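# Stack striped spool green end up on centered cube

## Task

Finish with the green cube sitting at the midpoint between the two arms, the striped spool upright on top of it with its green end facing up, and neither hand touching the cube or the spool.

## Robot and tools

Robot: two arms, left_arm and right_arm, each ending in a five-finger hand. left_arm carries a left hand and right_arm a right hand (mirror images). Calibrated bases in the scene frame: left_arm at (+0.031, +0.277, +0.024) m, right_arm at (-0.052, -0.299, +0.030) m, both facing almost straight along +x. A post stands fixed behind the arms. Loose objects may occasionally get a brief shove.

Scene frame: origin at table-top height, midway between the nominal bases; +x out over the table, +z up, left_arm on the +y side. Camera left/right does not match arm names. Reported hand positions (m) and quaternions (wxyz) are in this frame and can be off by a few cm.

Hand point: a point fixed to the palm, 0.15 m out from the wrist flange and 0.05 m in front of the palm. Its +z runs along the straight fingers, +y out of the palm, +x across the palm away from the thumb on the right hand (toward the thumb on the left hand). Straight fingers extend 0.06-0.07 m past the point along +z and sit 0.06 m behind it along -y. A wrist bracket on the little-finger side reaches 0.10 m across the palm and can collide.

Row layout (used by execute_actions and move): 28 numbers, each in [-1, 1], always for both arms. Order: left dx, dy, dz, rx, ry, rz, then left thumb_turn, thumb_bend, index, middle, ring, little, force_limit, speed; then the same 14 for the right arm. The six pose numbers are an offset (not a pose) from that arm's current Hand target, along the Hand target's own axes; 1.0 = 0.6 m for dx/dy/dz and 180 degrees for rx/ry/rz, which form a single rotation vector. Sending six zeros asks nothing new of that arm. Hand numbers are absolute targets: -1 open/straight, +1 closed; thumb_turn +1 puts the thumb opposite the fingers. force_limit maps -1..+1 to about 0..10 N at the fingertip (0..15 N for the two thumb motors). speed rises linearly to full at +0.48 and stays full above; full speed crosses a finger's travel in 0.49 s. There is no 'no change' value: to keep a hand as is, repeat the last eight hand numbers actually sent for it (or, if none sent yet, its hand_measured six plus hand_force_limit and hand_speed).

execute_actions(actions, cameras): actions is a list of actions; each action is a list of up to 15 rows, one per 1/30 s step; a short action holds its last row to step 15. Every row in an action is an offset from the Hand target at that action's start, not from the previous row; a new action starts from the updated Hand target, so the same offset moves further. Images return only for an empty actions list or when cameras names them (cam_high, cam_low, cam_left_wrist, cam_right_wrist, or "all").

move(target, speed, blend, blocking, cameras): straight-line path of each hand point toward target, one row or a list of up to 15 rows, all offsets counted from the same starting Hand targets. speed is m/s, 0.002 to 4.3, default 0.25 (turns capped at twice that in rad/s); one value or one per target. blend in m rounds corners; 0 stops at each. The whole list shares 10 s. Paths ignore obstacles and the other arm; hands lag and can overshoot, especially with a near-straight arm or near the base. Hand numbers of the first target are sent at the start; later ones on arrival once things are still. Result adds a move: line (done, off_target, moving, held, fault, plus limits such as paced or held). blocking=false returns after about 0.5 s while motion continues.

wait(seconds 0-3600): runs the scene with no new commands; returns early if a move ends. stop: brakes a running move. zoom_image(camera, region [x0,y0,x1,y1], at most 504x504 px) enlarges part of the latest image; images are 896x504. show_instructions shows reference pages. finished_scene ends the scene permanently; the result must then hold without the robot.

Results: Hand target is the last commanded pose after clipping; arms often rest 1-3 cm (sometimes 5 cm) short, usually low, without touching anything. A later execute_actions call, even all zeros, re-requests it; otherwise send the remaining gap as an offset. Orientation commands are clipped to 40 degrees from the measured one each step. Hand readings come in motor order: hand_measured (position on the command scale), hand_stopped_by (moving, target, force, stalled, fault), hand_load_n (fingertip force, positive pushing open; near 0 when a grip is lost). Joint torques are offset, noisy, and wrap at ±28 N m for joints 3 and 4.

Gripping: with thumb in front of the palm the hand closes on objects about 0.035-0.065 m thick, handles down to about 0.025 m; thumb tip and index pad can pinch a light object up to about 0.08 m. A motor moves only when its target changes by 0.002 or more, stops at target or at force_limit, then locks. For a gentle grip close at speed -0.94 or lower. To grip harder raise force_limit and send a more-closed target; to release send a more-open target than hand_measured.

Avoid: dropping or tossing parts, releasing moving parts, fast impacts, hard pushes, pressing between the two hands or closing one hand on the other's fingers (can fail the scene), hitting the post, anything leaving the table. An arm blocked by contact keeps pushing; command back past the hand point to relieve it. Holding loads or stretched poses heats motors: MOTOR HOT at 85 °C, at 100 °C that arm goes limp for 30-60 s.

Each tool is called after "Emit:" as name(argument=value, ...), one argument or row to a line, values as JSON.

Reference images:

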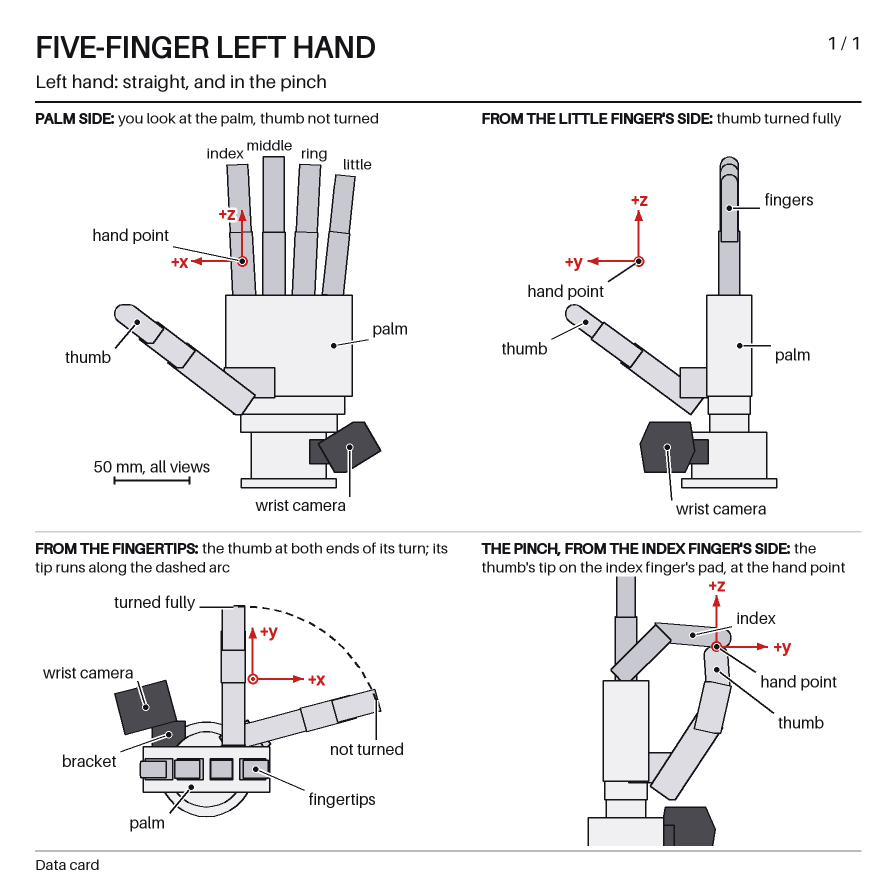

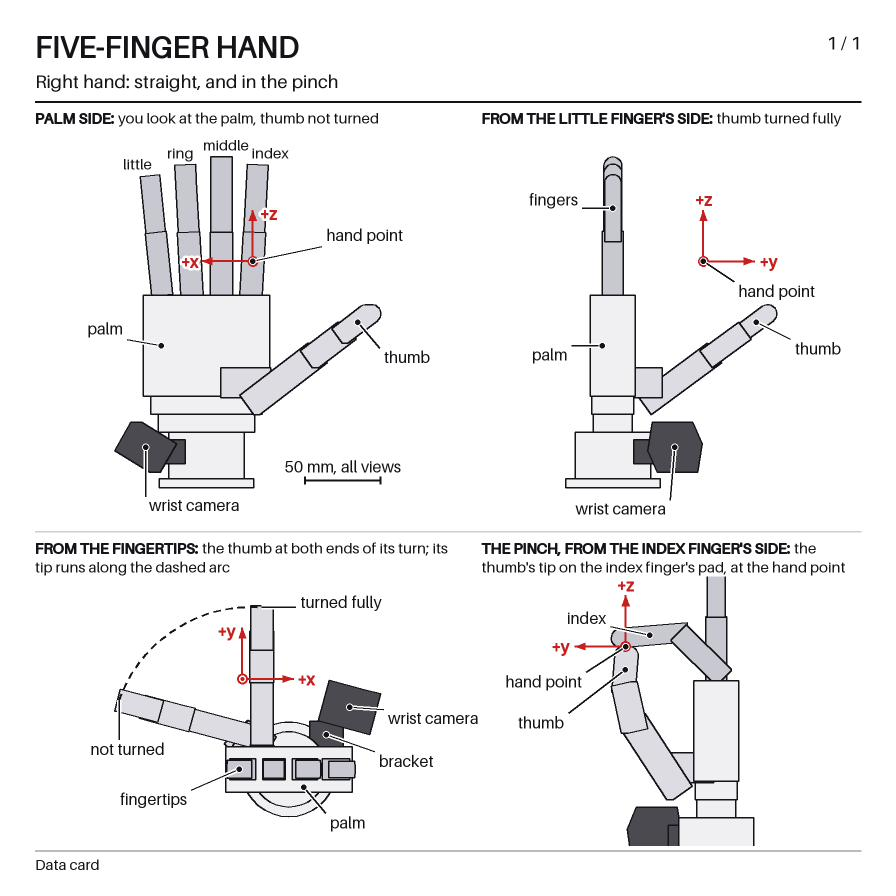

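## Session

Emit:
execute_actions(
  actions=[],
)

Scene clock: 0.00 s.
left_arm: end_effector_position=(+0.1661, +0.2805, +0.1440) hand_measured=(-1.000, -1.000, -1.000, -1.000, -1.000, -1.000) hand_load_n=(+0.0, +0.0, +0.0, +0.0, +0.0, +0.0) hand_stopped_by=(target, target, target, target, target, target) hand_force_limit=0.00 hand_speed=-0.80 end_effector_quat_wxyz=(-0.185, +0.674, -0.679, +0.222) | right_arm: end_effector_position=(+0.5649, +0.1003, +0.2649) hand_measured=(-1.000, -1.000, -1.000, -1.000, -1.000, -1.000) hand_load_n=(+0.0, +0.0, +0.0, +0.0, +0.0, +0.0) hand_stopped_by=(target, target, target, target, target, target) hand_force_limit=0.00 hand_speed=-0.80 end_effector_quat_wxyz=(+0.209, -0.639, +0.717, +0.184)
Joint positions: left_arm=[0.526 0.299 0.488 -1.263 0.327 0.447] | right_arm=[0.392 2.262 2.459 -1.472 -0.488 0.571]
Joint velocities: within noise
Joint torques (N m): no reading
Heat: left arm: hottest wrist yaw 22 °C; right arm: hottest waist 22 °C.
Hand target: left_arm +0.1689, +0.2822, +0.1514; -0.194, +0.672, -0.679, +0.225 | right_arm +0.5685, +0.1017, +0.2635; +0.212, -0.639, +0.717, +0.183

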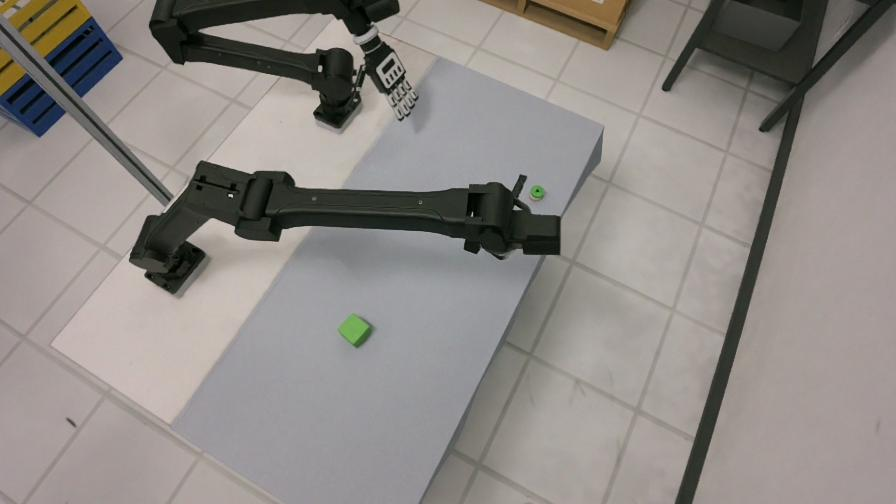

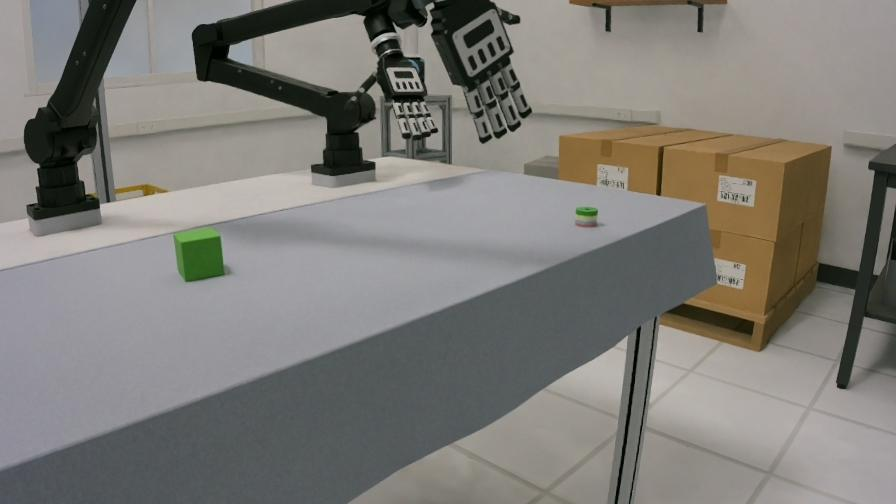

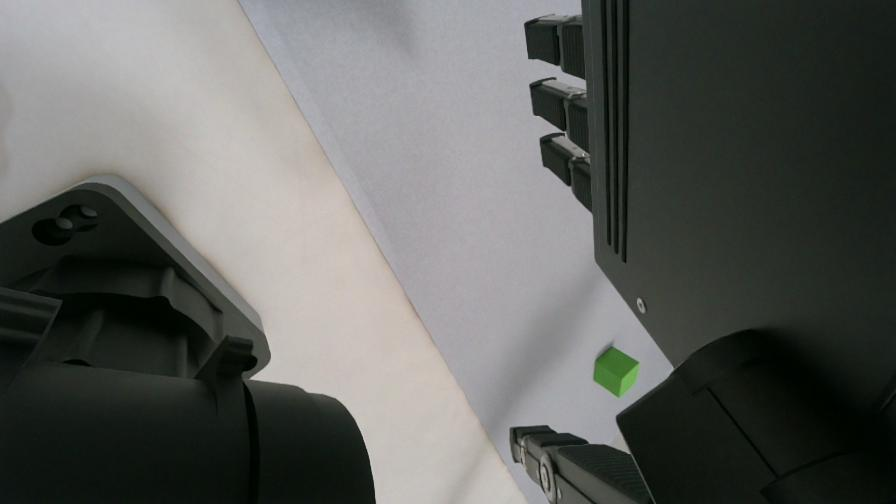

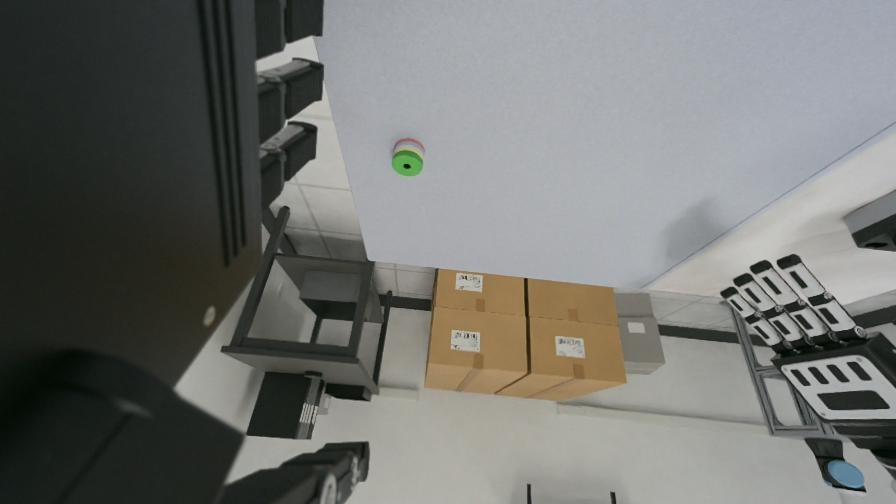

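Emit:
zoom_image(
  camera="cam_low",
  region=[520, 160, 660, 260],
)

Emit:
zoom_image(
  camera="cam_high",
  region=[460, 140, 600, 260],
)

Emit:
zoom_image(
  camera="cam_low",
  region=[130, 180, 290, 320],
)

Scaled by 3.600.

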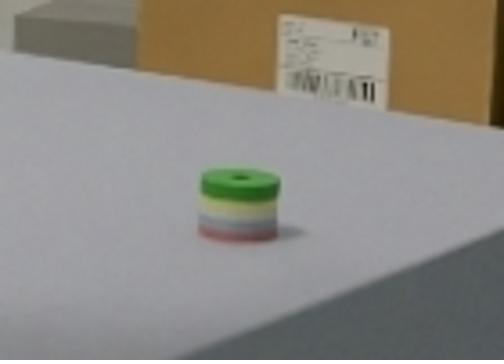

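Scaled by 3.600.

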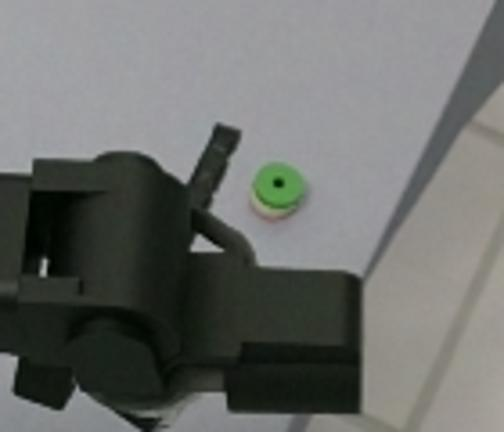

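Scaled by 3.150.

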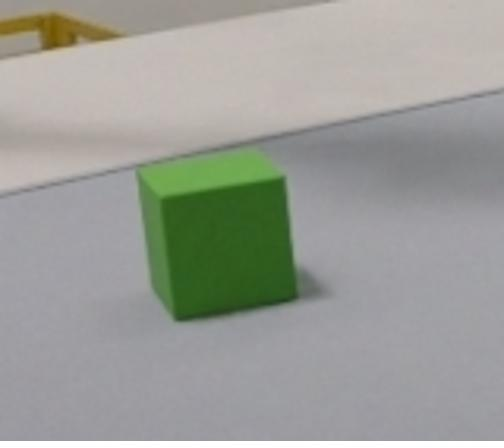

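Emit:
zoom_image(
  camera="cam_high",
  region=[305, 280, 405, 380],
)

Emit:
zoom_image(
  camera="cam_high",
  region=[130, 0, 634, 504],
)

Scaled by 5.040.

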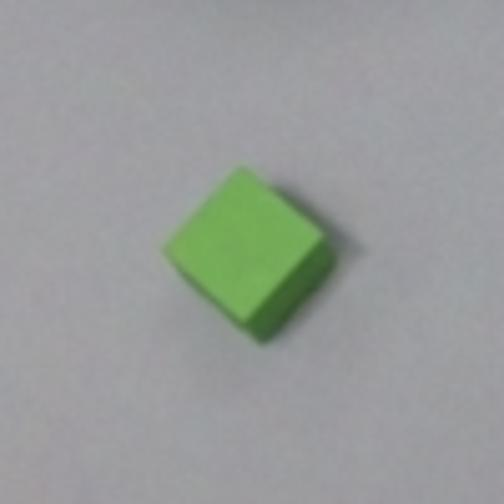

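Scaled by 1.000.

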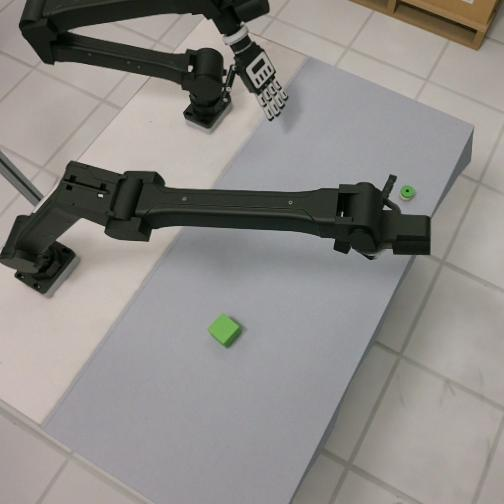

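Emit:
move(
  target=[0,0,0,0,0,0,1,-1,-1,-1,-1,-1,0,0, 0.4298,0.3427,-0.2503,0.2948,0.1672,-0.0846,1,-1,-1,-1,-1,-1,0,0],
  speed=0.25,
  cameras=["all"],
)

Scene clock: 189.70 s.
left_arm: end_effector_position=(+0.1669, +0.2801, +0.1444) hand_measured=(+1.000, -1.000, -1.000, -1.000, -1.000, -1.000) hand_load_n=(+0.0, +0.0, +0.0, +0.0, +0.0, +0.0) hand_stopped_by=(target, target, target, target, target, target) hand_force_limit=0.00 hand_speed=0.00 end_effector_quat_wxyz=(-0.186, +0.675, -0.678, +0.224) | right_arm: end_effector_position=(+0.3311, -0.1749, +0.2506) hand_measured=(+1.000, -1.000, -1.000, -1.000, -1.000, -1.000) hand_load_n=(+0.0, +0.0, +0.0, +0.0, +0.0, +0.0) hand_stopped_by=(target, target, target, target, target, target) hand_force_limit=0.00 hand_speed=0.00 end_effector_quat_wxyz=(+0.302, -0.582, +0.672, -0.344)
Joint positions: left_arm=[0.526 0.299 0.488 -1.26 0.33 0.443] | right_arm=[0.419 0.91 0.803 -0.588 0.435 0.344]
Joint torques (N m): left_arm=[0.56 1.79 9.4 1.29 0.09 0.07] | right_arm=[2.02 -5.19 9.98 2.15 0.41 -0.03]
Heat: left arm: hottest elbow 26 °C; right arm: hottest elbow 31 °C.
Hand target: left_arm +0.1690, +0.2822, +0.1514; -0.194, +0.672, -0.679, +0.225 | right_arm +0.3295, -0.1704, +0.2499; +0.306, -0.588, +0.664, -0.346
Off the commanded pose: left_arm 0.008 m, 1 deg | right_arm 0.005 m, 1 deg.
move: done; limits=held
pose unreachable (left arm): on one or more control steps of this call, first in action 0 (counted from 0), this arm could not follow its commanded pose, so it was not sent that pose on those steps. It may still have moved: this result reports where it is.
cause: moving toward the commanded pose would bring two parts of the arm too close to each other (joints 3 (elbow) to 6 (wrist roll) lie between them).

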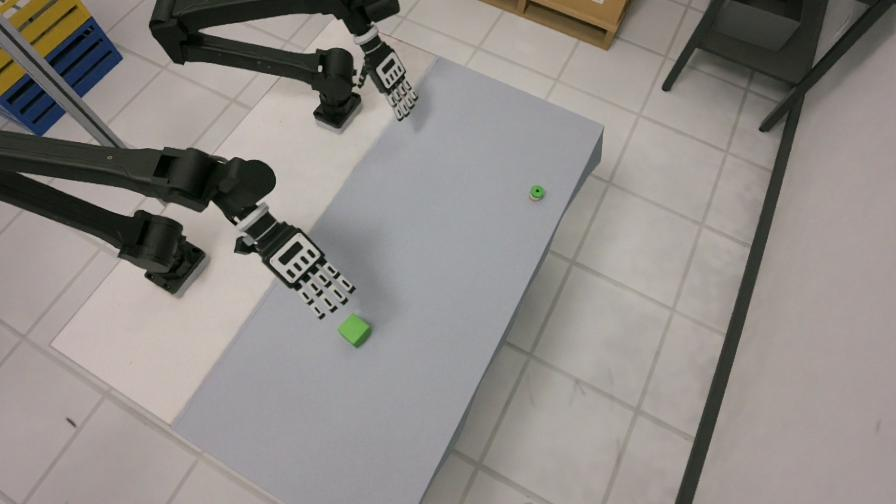

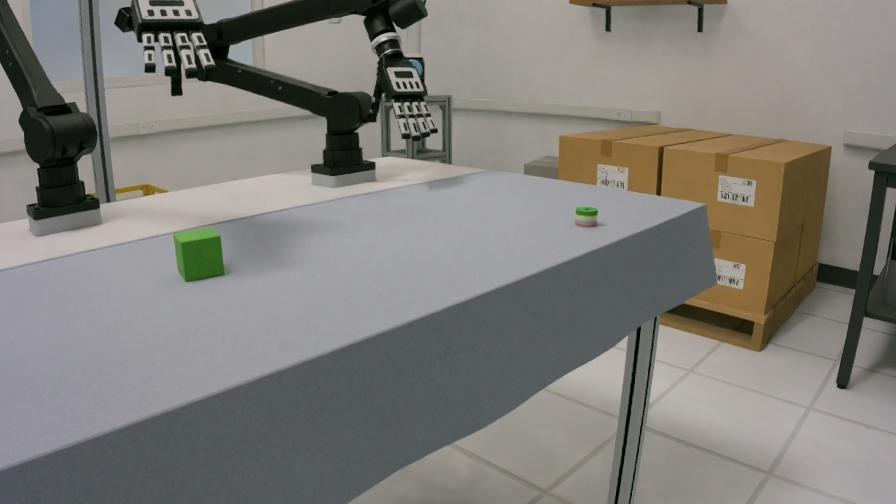

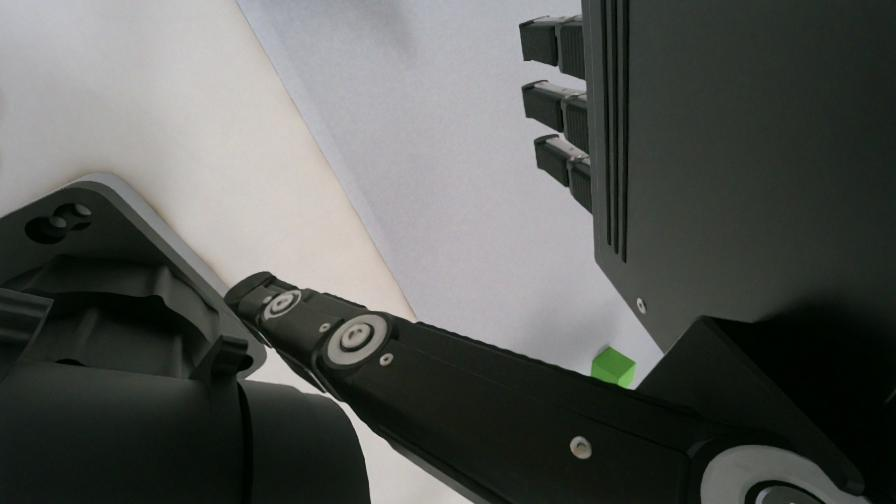

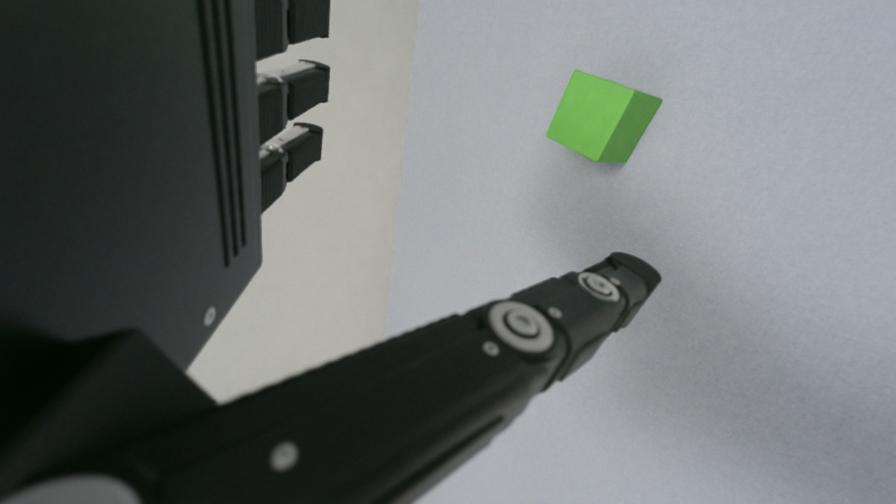

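Emit:
move(
  target=[0,0,0,0,0,0,1,-1,-1,-1,-1,-1,0,0, -0.0072,0.068,0.1918,0,0,0,1,-1,-1,-1,-1,-1,0,0],
  speed=0.2,
  cameras=["all"],
)

Scene clock: 293.33 s.
left_arm: end_effector_position=(+0.1669, +0.2801, +0.1444) hand_measured=(+1.000, -1.000, -1.000, -1.000, -1.000, -1.000) hand_load_n=(+0.0, +0.0, +0.0, +0.0, +0.0, +0.0) hand_stopped_by=(target, target, target, target, target, target) hand_force_limit=0.00 hand_speed=0.00 end_effector_quat_wxyz=(-0.186, +0.675, -0.678, +0.224) | right_arm: end_effector_position=(+0.3968, -0.1691, +0.1555) hand_measured=(+1.000, -1.000, -1.000, -1.000, -1.000, -1.000) hand_load_n=(+0.0, +0.0, +0.0, +0.0, +0.0, +0.0) hand_stopped_by=(target, target, target, target, target, target) hand_force_limit=0.00 hand_speed=0.00 end_effector_quat_wxyz=(+0.310, -0.588, +0.663, -0.343)
Joint positions: left_arm=[0.526 0.299 0.488 -1.26 0.33 0.443] | right_arm=[0.351 1.186 0.708 -0.181 0.365 0.279]
Joint torques (N m): left_arm=[0.79 1.79 9.47 1.29 0.09 0.05] | right_arm=[-0.09 -6.59 9.55 2.25 0.12 -0.05]
Heat: left arm: hottest elbow 27 °C; right arm: hottest elbow 29 °C.
Hand target: left_arm +0.1690, +0.2822, +0.1514; -0.194, +0.672, -0.679, +0.225 | right_arm +0.4004, -0.1747, +0.1503; +0.306, -0.588, +0.664, -0.346
Off the commanded pose: left_arm 0.008 m, 1 deg | right_arm 0.008 m, 1 deg.
move: done

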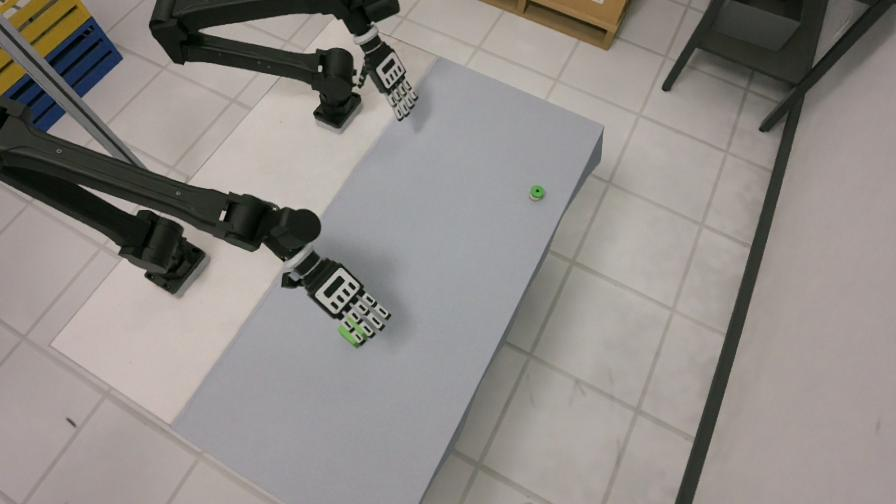

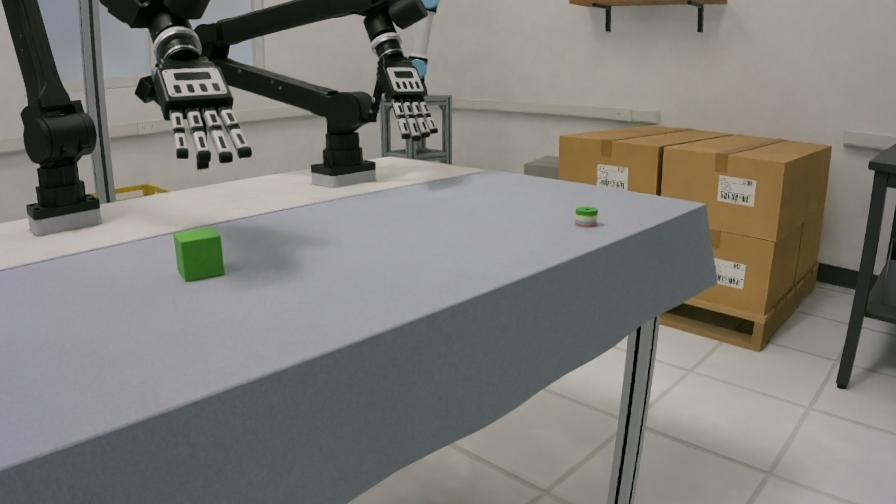

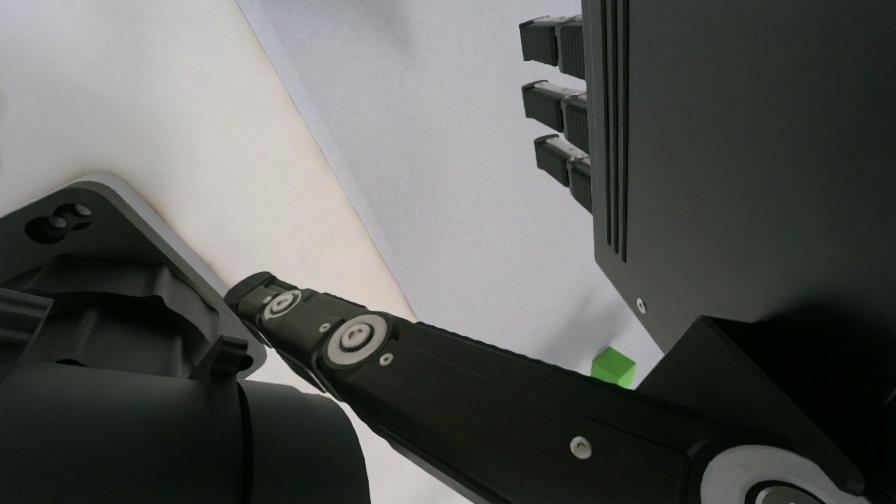

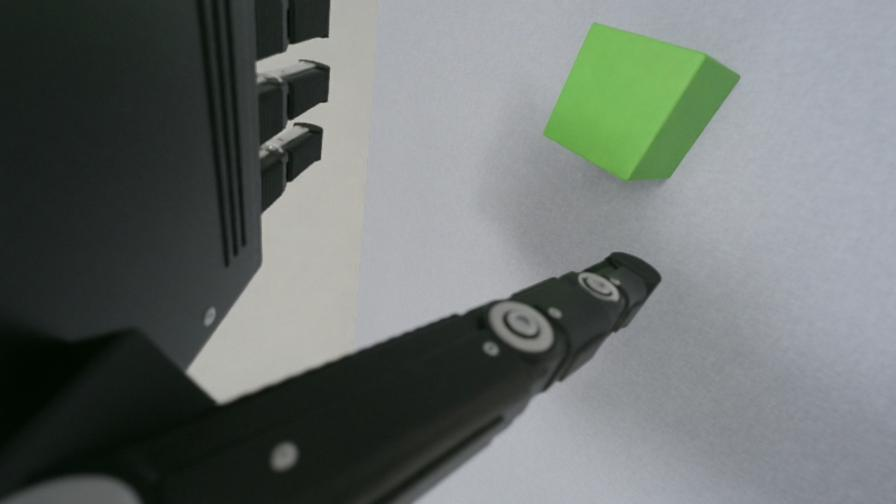

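Emit:
move(
  target=[0,0,0,0,0,0,1,-1,-1,-1,-1,-1,0,0, 0.033,0.049,0.0602,0,0,0,1,-1,-1,-1,-1,-1,0,0],
  speed=0.15,
  cameras=["cam_high","cam_low","cam_right_wrist"],
)

Emit:
zoom_image(
  camera="cam_high",
  region=[305, 270, 425, 370],
)

Emit:
zoom_image(
  camera="cam_low",
  region=[120, 120, 300, 300],
)

Scene clock: 371.10 s.
left_arm: end_effector_position=(+0.1669, +0.2801, +0.1444) hand_measured=(+1.000, -1.000, -1.000, -1.000, -1.000, -1.000) hand_load_n=(+0.0, -0.5, +0.0, +0.5, +0.0, +0.0) hand_stopped_by=(target, target, target, target, target, target) hand_force_limit=0.00 hand_speed=0.00 end_effector_quat_wxyz=(-0.186, +0.675, -0.678, +0.224) | right_arm: end_effector_position=(+0.4087, -0.1903, +0.1115) hand_measured=(+1.000, -1.000, -1.000, -1.000, -1.000, -1.000) hand_load_n=(+0.0, +0.0, +0.0, +0.0, -0.5, +0.0) hand_stopped_by=(target, target, target, target, target, target) hand_force_limit=0.00 hand_speed=0.00 end_effector_quat_wxyz=(+0.311, -0.587, +0.664, -0.344)
Joint positions: left_arm=[0.526 0.299 0.488 -1.26 0.33 0.443] | right_arm=[0.282 1.28 0.645 -0.008 0.311 0.236]
Joint torques (N m): left_arm=[0.5 1.79 9.44 1.33 0.09 0.07] | right_arm=[0.15 -7.18 8.62 2.28 0.09 -0.01]
Heat: left arm: hottest elbow 27 °C; right arm: hottest elbow 30 °C.
Hand target: left_arm +0.1690, +0.2822, +0.1514; -0.194, +0.672, -0.679, +0.225 | right_arm +0.4106, -0.1958, +0.1056; +0.306, -0.588, +0.664, -0.346
Off the commanded pose: left_arm 0.008 m, 1 deg | right_arm 0.008 m, 1 deg.
move: done

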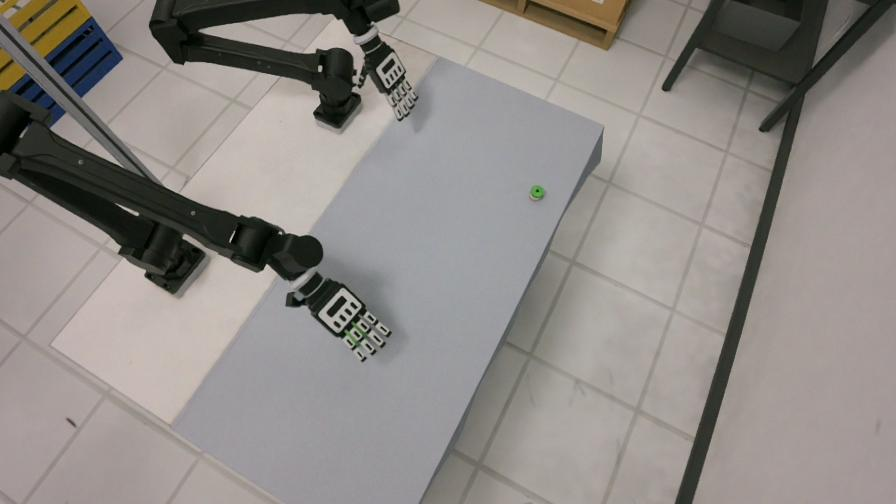

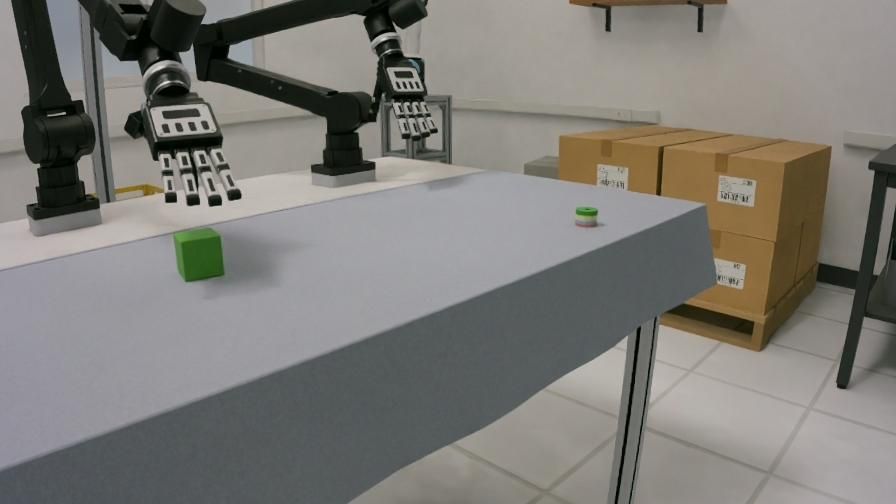

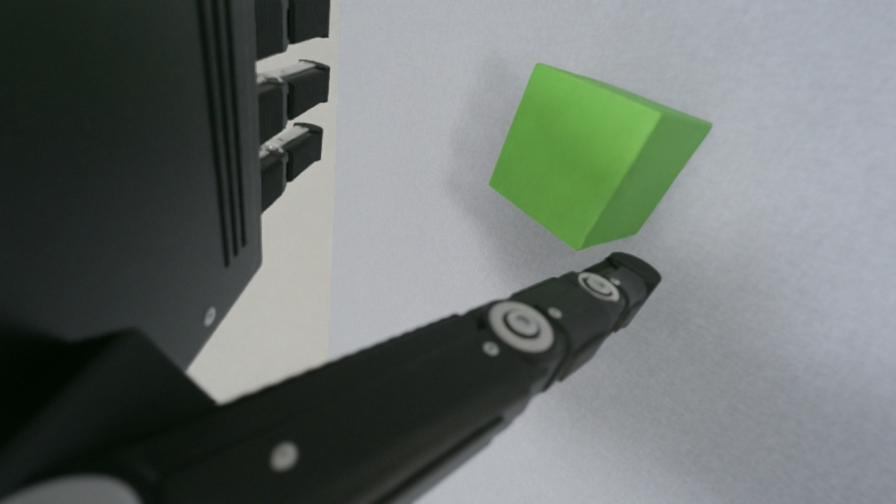

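Scaled by 4.200.

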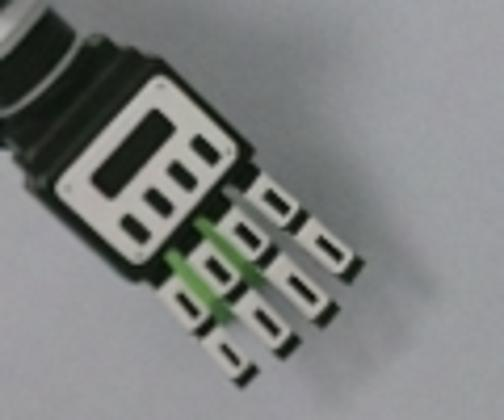

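Scaled by 2.800.

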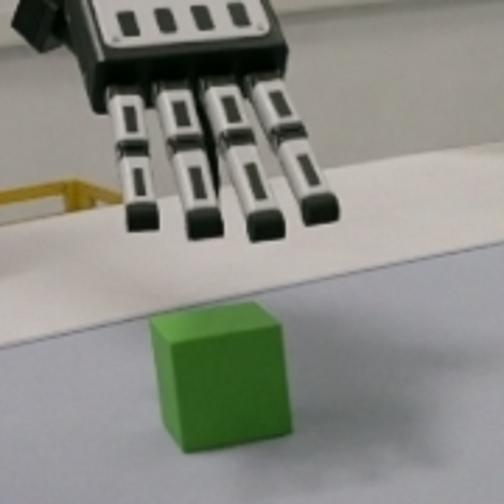

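Emit:
move(
  target=[0,0,0,0,0,0,1,-1,-1,-1,-1,-1,0,0, 0.0377,0.0182,-0.0263,0,0,0,1,-1,-1,-1,-1,-1,0,0],
  speed=0.15,
  cameras=["cam_high","cam_low","cam_right_wrist"],
)

Emit:
zoom_image(
  camera="cam_high",
  region=[305, 270, 425, 370],
)

Emit:
zoom_image(
  camera="cam_low",
  region=[120, 120, 300, 300],
)

Scene clock: 476.73 s.
left_arm: end_effector_position=(+0.1669, +0.2801, +0.1444) hand_measured=(+1.000, -1.000, -1.000, -1.000, -1.000, -1.000) hand_load_n=(+0.0, +0.0, +0.0, +0.0, +0.0, -0.5) hand_stopped_by=(target, target, target, target, target, target) hand_force_limit=0.00 hand_speed=0.00 end_effector_quat_wxyz=(-0.186, +0.675, -0.678, +0.224) | right_arm: end_effector_position=(+0.3889, -0.2102, +0.1044) hand_measured=(+1.000, -1.000, -1.000, -1.000, -1.000, -1.000) hand_load_n=(+0.0, +0.0, +0.0, +0.0, +0.0, +0.0) hand_stopped_by=(target, target, target, target, target, target) hand_force_limit=0.00 hand_speed=0.00 end_effector_quat_wxyz=(+0.306, -0.590, +0.665, -0.341)
Joint positions: left_arm=[0.526 0.299 0.488 -1.26 0.33 0.443] | right_arm=[0.239 1.227 0.585 -0.005 0.277 0.209]
Joint torques (N m): left_arm=[0.79 1.79 9.43 1.35 0.09 0.09] | right_arm=[0.09 -8.12 8.28 2.03 0.07 -0.01]
Heat: left arm: hottest elbow 28 °C; right arm: hottest elbow 28 °C.
Hand target: left_arm +0.1690, +0.2822, +0.1514; -0.194, +0.672, -0.679, +0.225 | right_arm +0.3888, -0.2160, +0.1056; +0.306, -0.588, +0.664, -0.346
Off the commanded pose: left_arm 0.008 m, 1 deg | right_arm 0.006 m, 1 deg.
move: done

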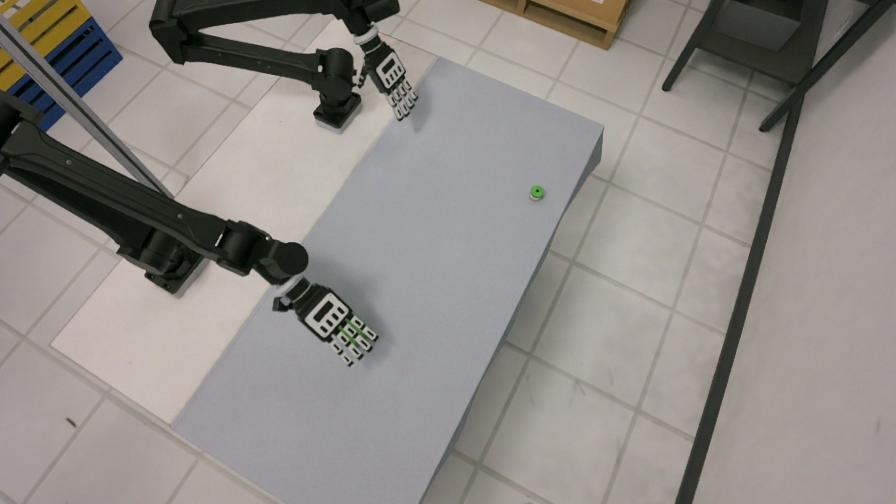

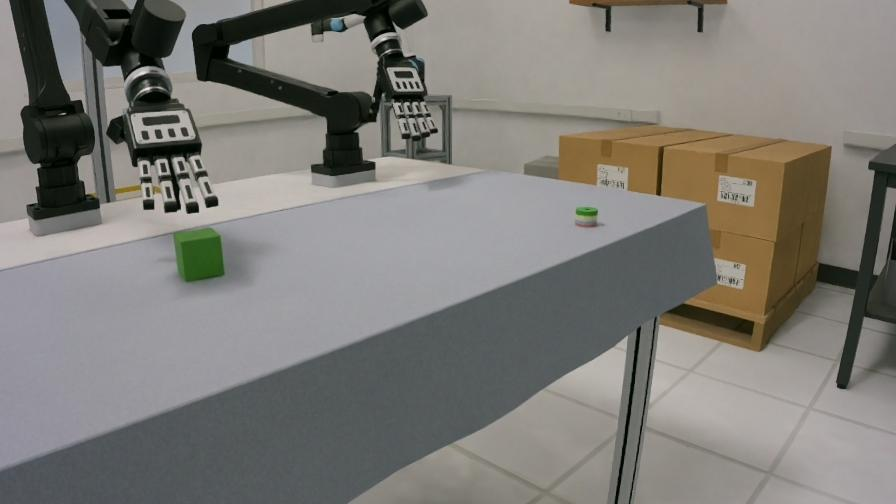

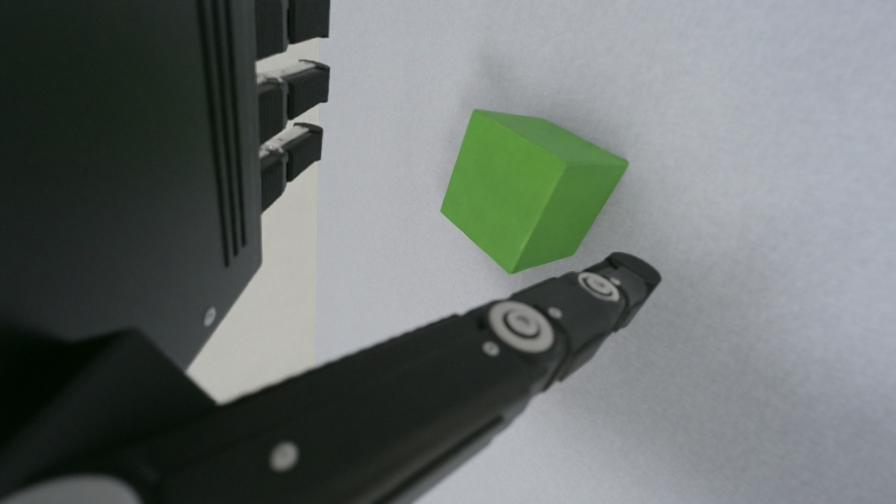

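Scaled by 4.200.

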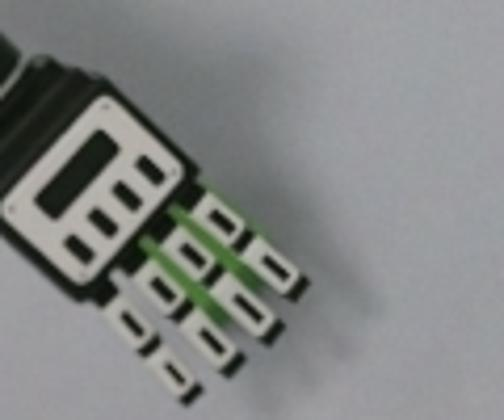

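Scaled by 2.800.

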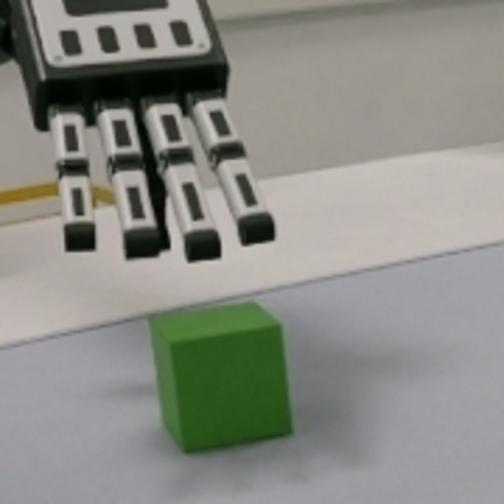

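Emit:
move(
  target=[0,0,0,0,0,0,1,-1,-1,-1,-1,-1,0,0, -0.0046,0.0412,0.0283,0,0,0,1,-1,-1,-1,-1,-1,0,0],
  speed=0.1,
  cameras=["cam_high","cam_low","cam_right_wrist"],
)

Emit:
zoom_image(
  camera="cam_high",
  region=[305, 270, 425, 370],
)

Emit:
zoom_image(
  camera="cam_low",
  region=[120, 120, 300, 300],
)

Scene clock: 498.57 s.
left_arm: end_effector_position=(+0.1669, +0.2801, +0.1444) hand_measured=(+1.000, -1.000, -1.000, -1.000, -1.000, -1.000) hand_load_n=(+0.0, +0.5, +0.0, +0.0, +0.0, +0.0) hand_stopped_by=(target, target, target, target, target, target) hand_force_limit=0.00 hand_speed=0.00 end_effector_quat_wxyz=(-0.186, +0.675, -0.678, +0.224) | right_arm: end_effector_position=(+0.3890, -0.2104, +0.0818) hand_measured=(+1.000, -1.000, -1.000, -1.000, -1.000, -1.000) hand_load_n=(+0.0, +0.0, +0.0, +0.0, +0.0, +0.0) hand_stopped_by=(target, target, target, target, target, target) hand_force_limit=0.00 hand_speed=0.00 end_effector_quat_wxyz=(+0.310, -0.587, +0.664, -0.345)
Joint positions: left_arm=[0.526 0.299 0.488 -1.26 0.33 0.443] | right_arm=[0.239 1.281 0.544 0.102 0.278 0.208]
Joint torques (N m): left_arm=[0.73 1.61 9.44 1.35 0.09 0.07] | right_arm=[0.73 -6.53 7.86 2.33 0.31 0.04]
Heat: left arm: hottest elbow 28 °C; right arm: hottest elbow 29 °C.
Hand target: left_arm +0.1690, +0.2822, +0.1514; -0.194, +0.672, -0.679, +0.225 | right_arm +0.3889, -0.2132, +0.0757; +0.306, -0.588, +0.664, -0.346
Off the commanded pose: left_arm 0.008 m, 1 deg | right_arm 0.007 m, 1 deg.
move: done

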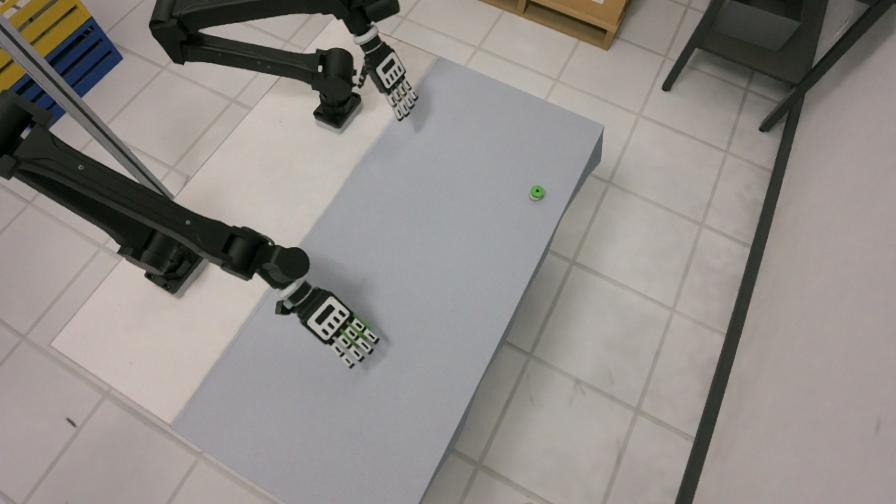

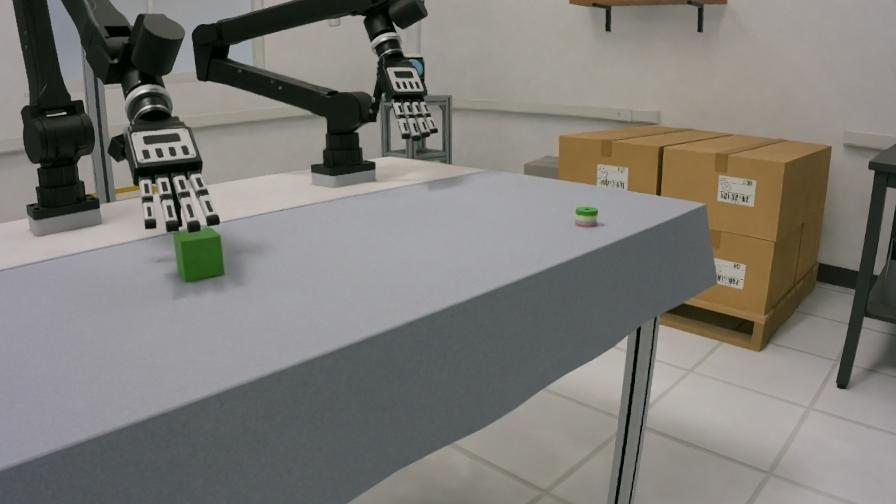

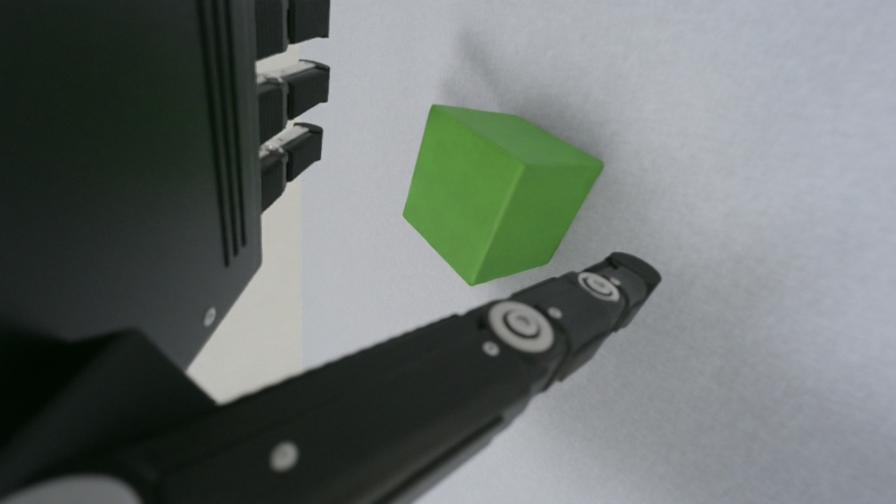

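Scaled by 4.200.

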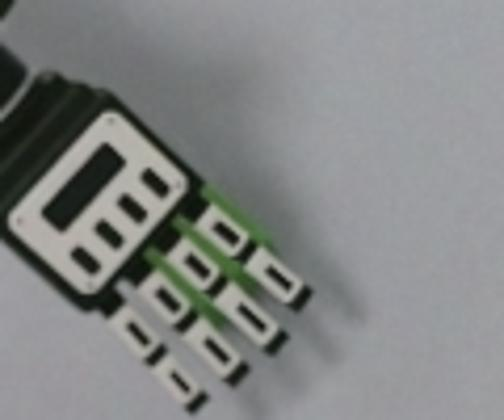

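Scaled by 2.800.

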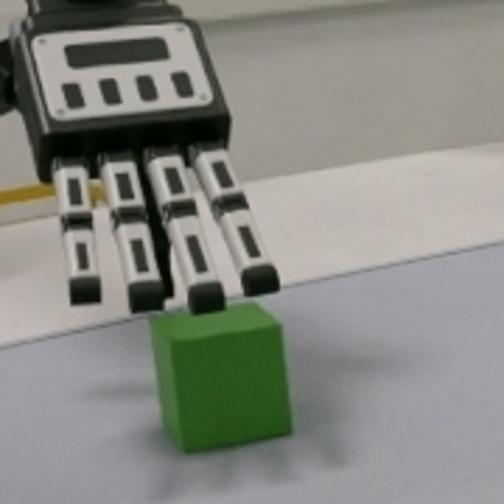

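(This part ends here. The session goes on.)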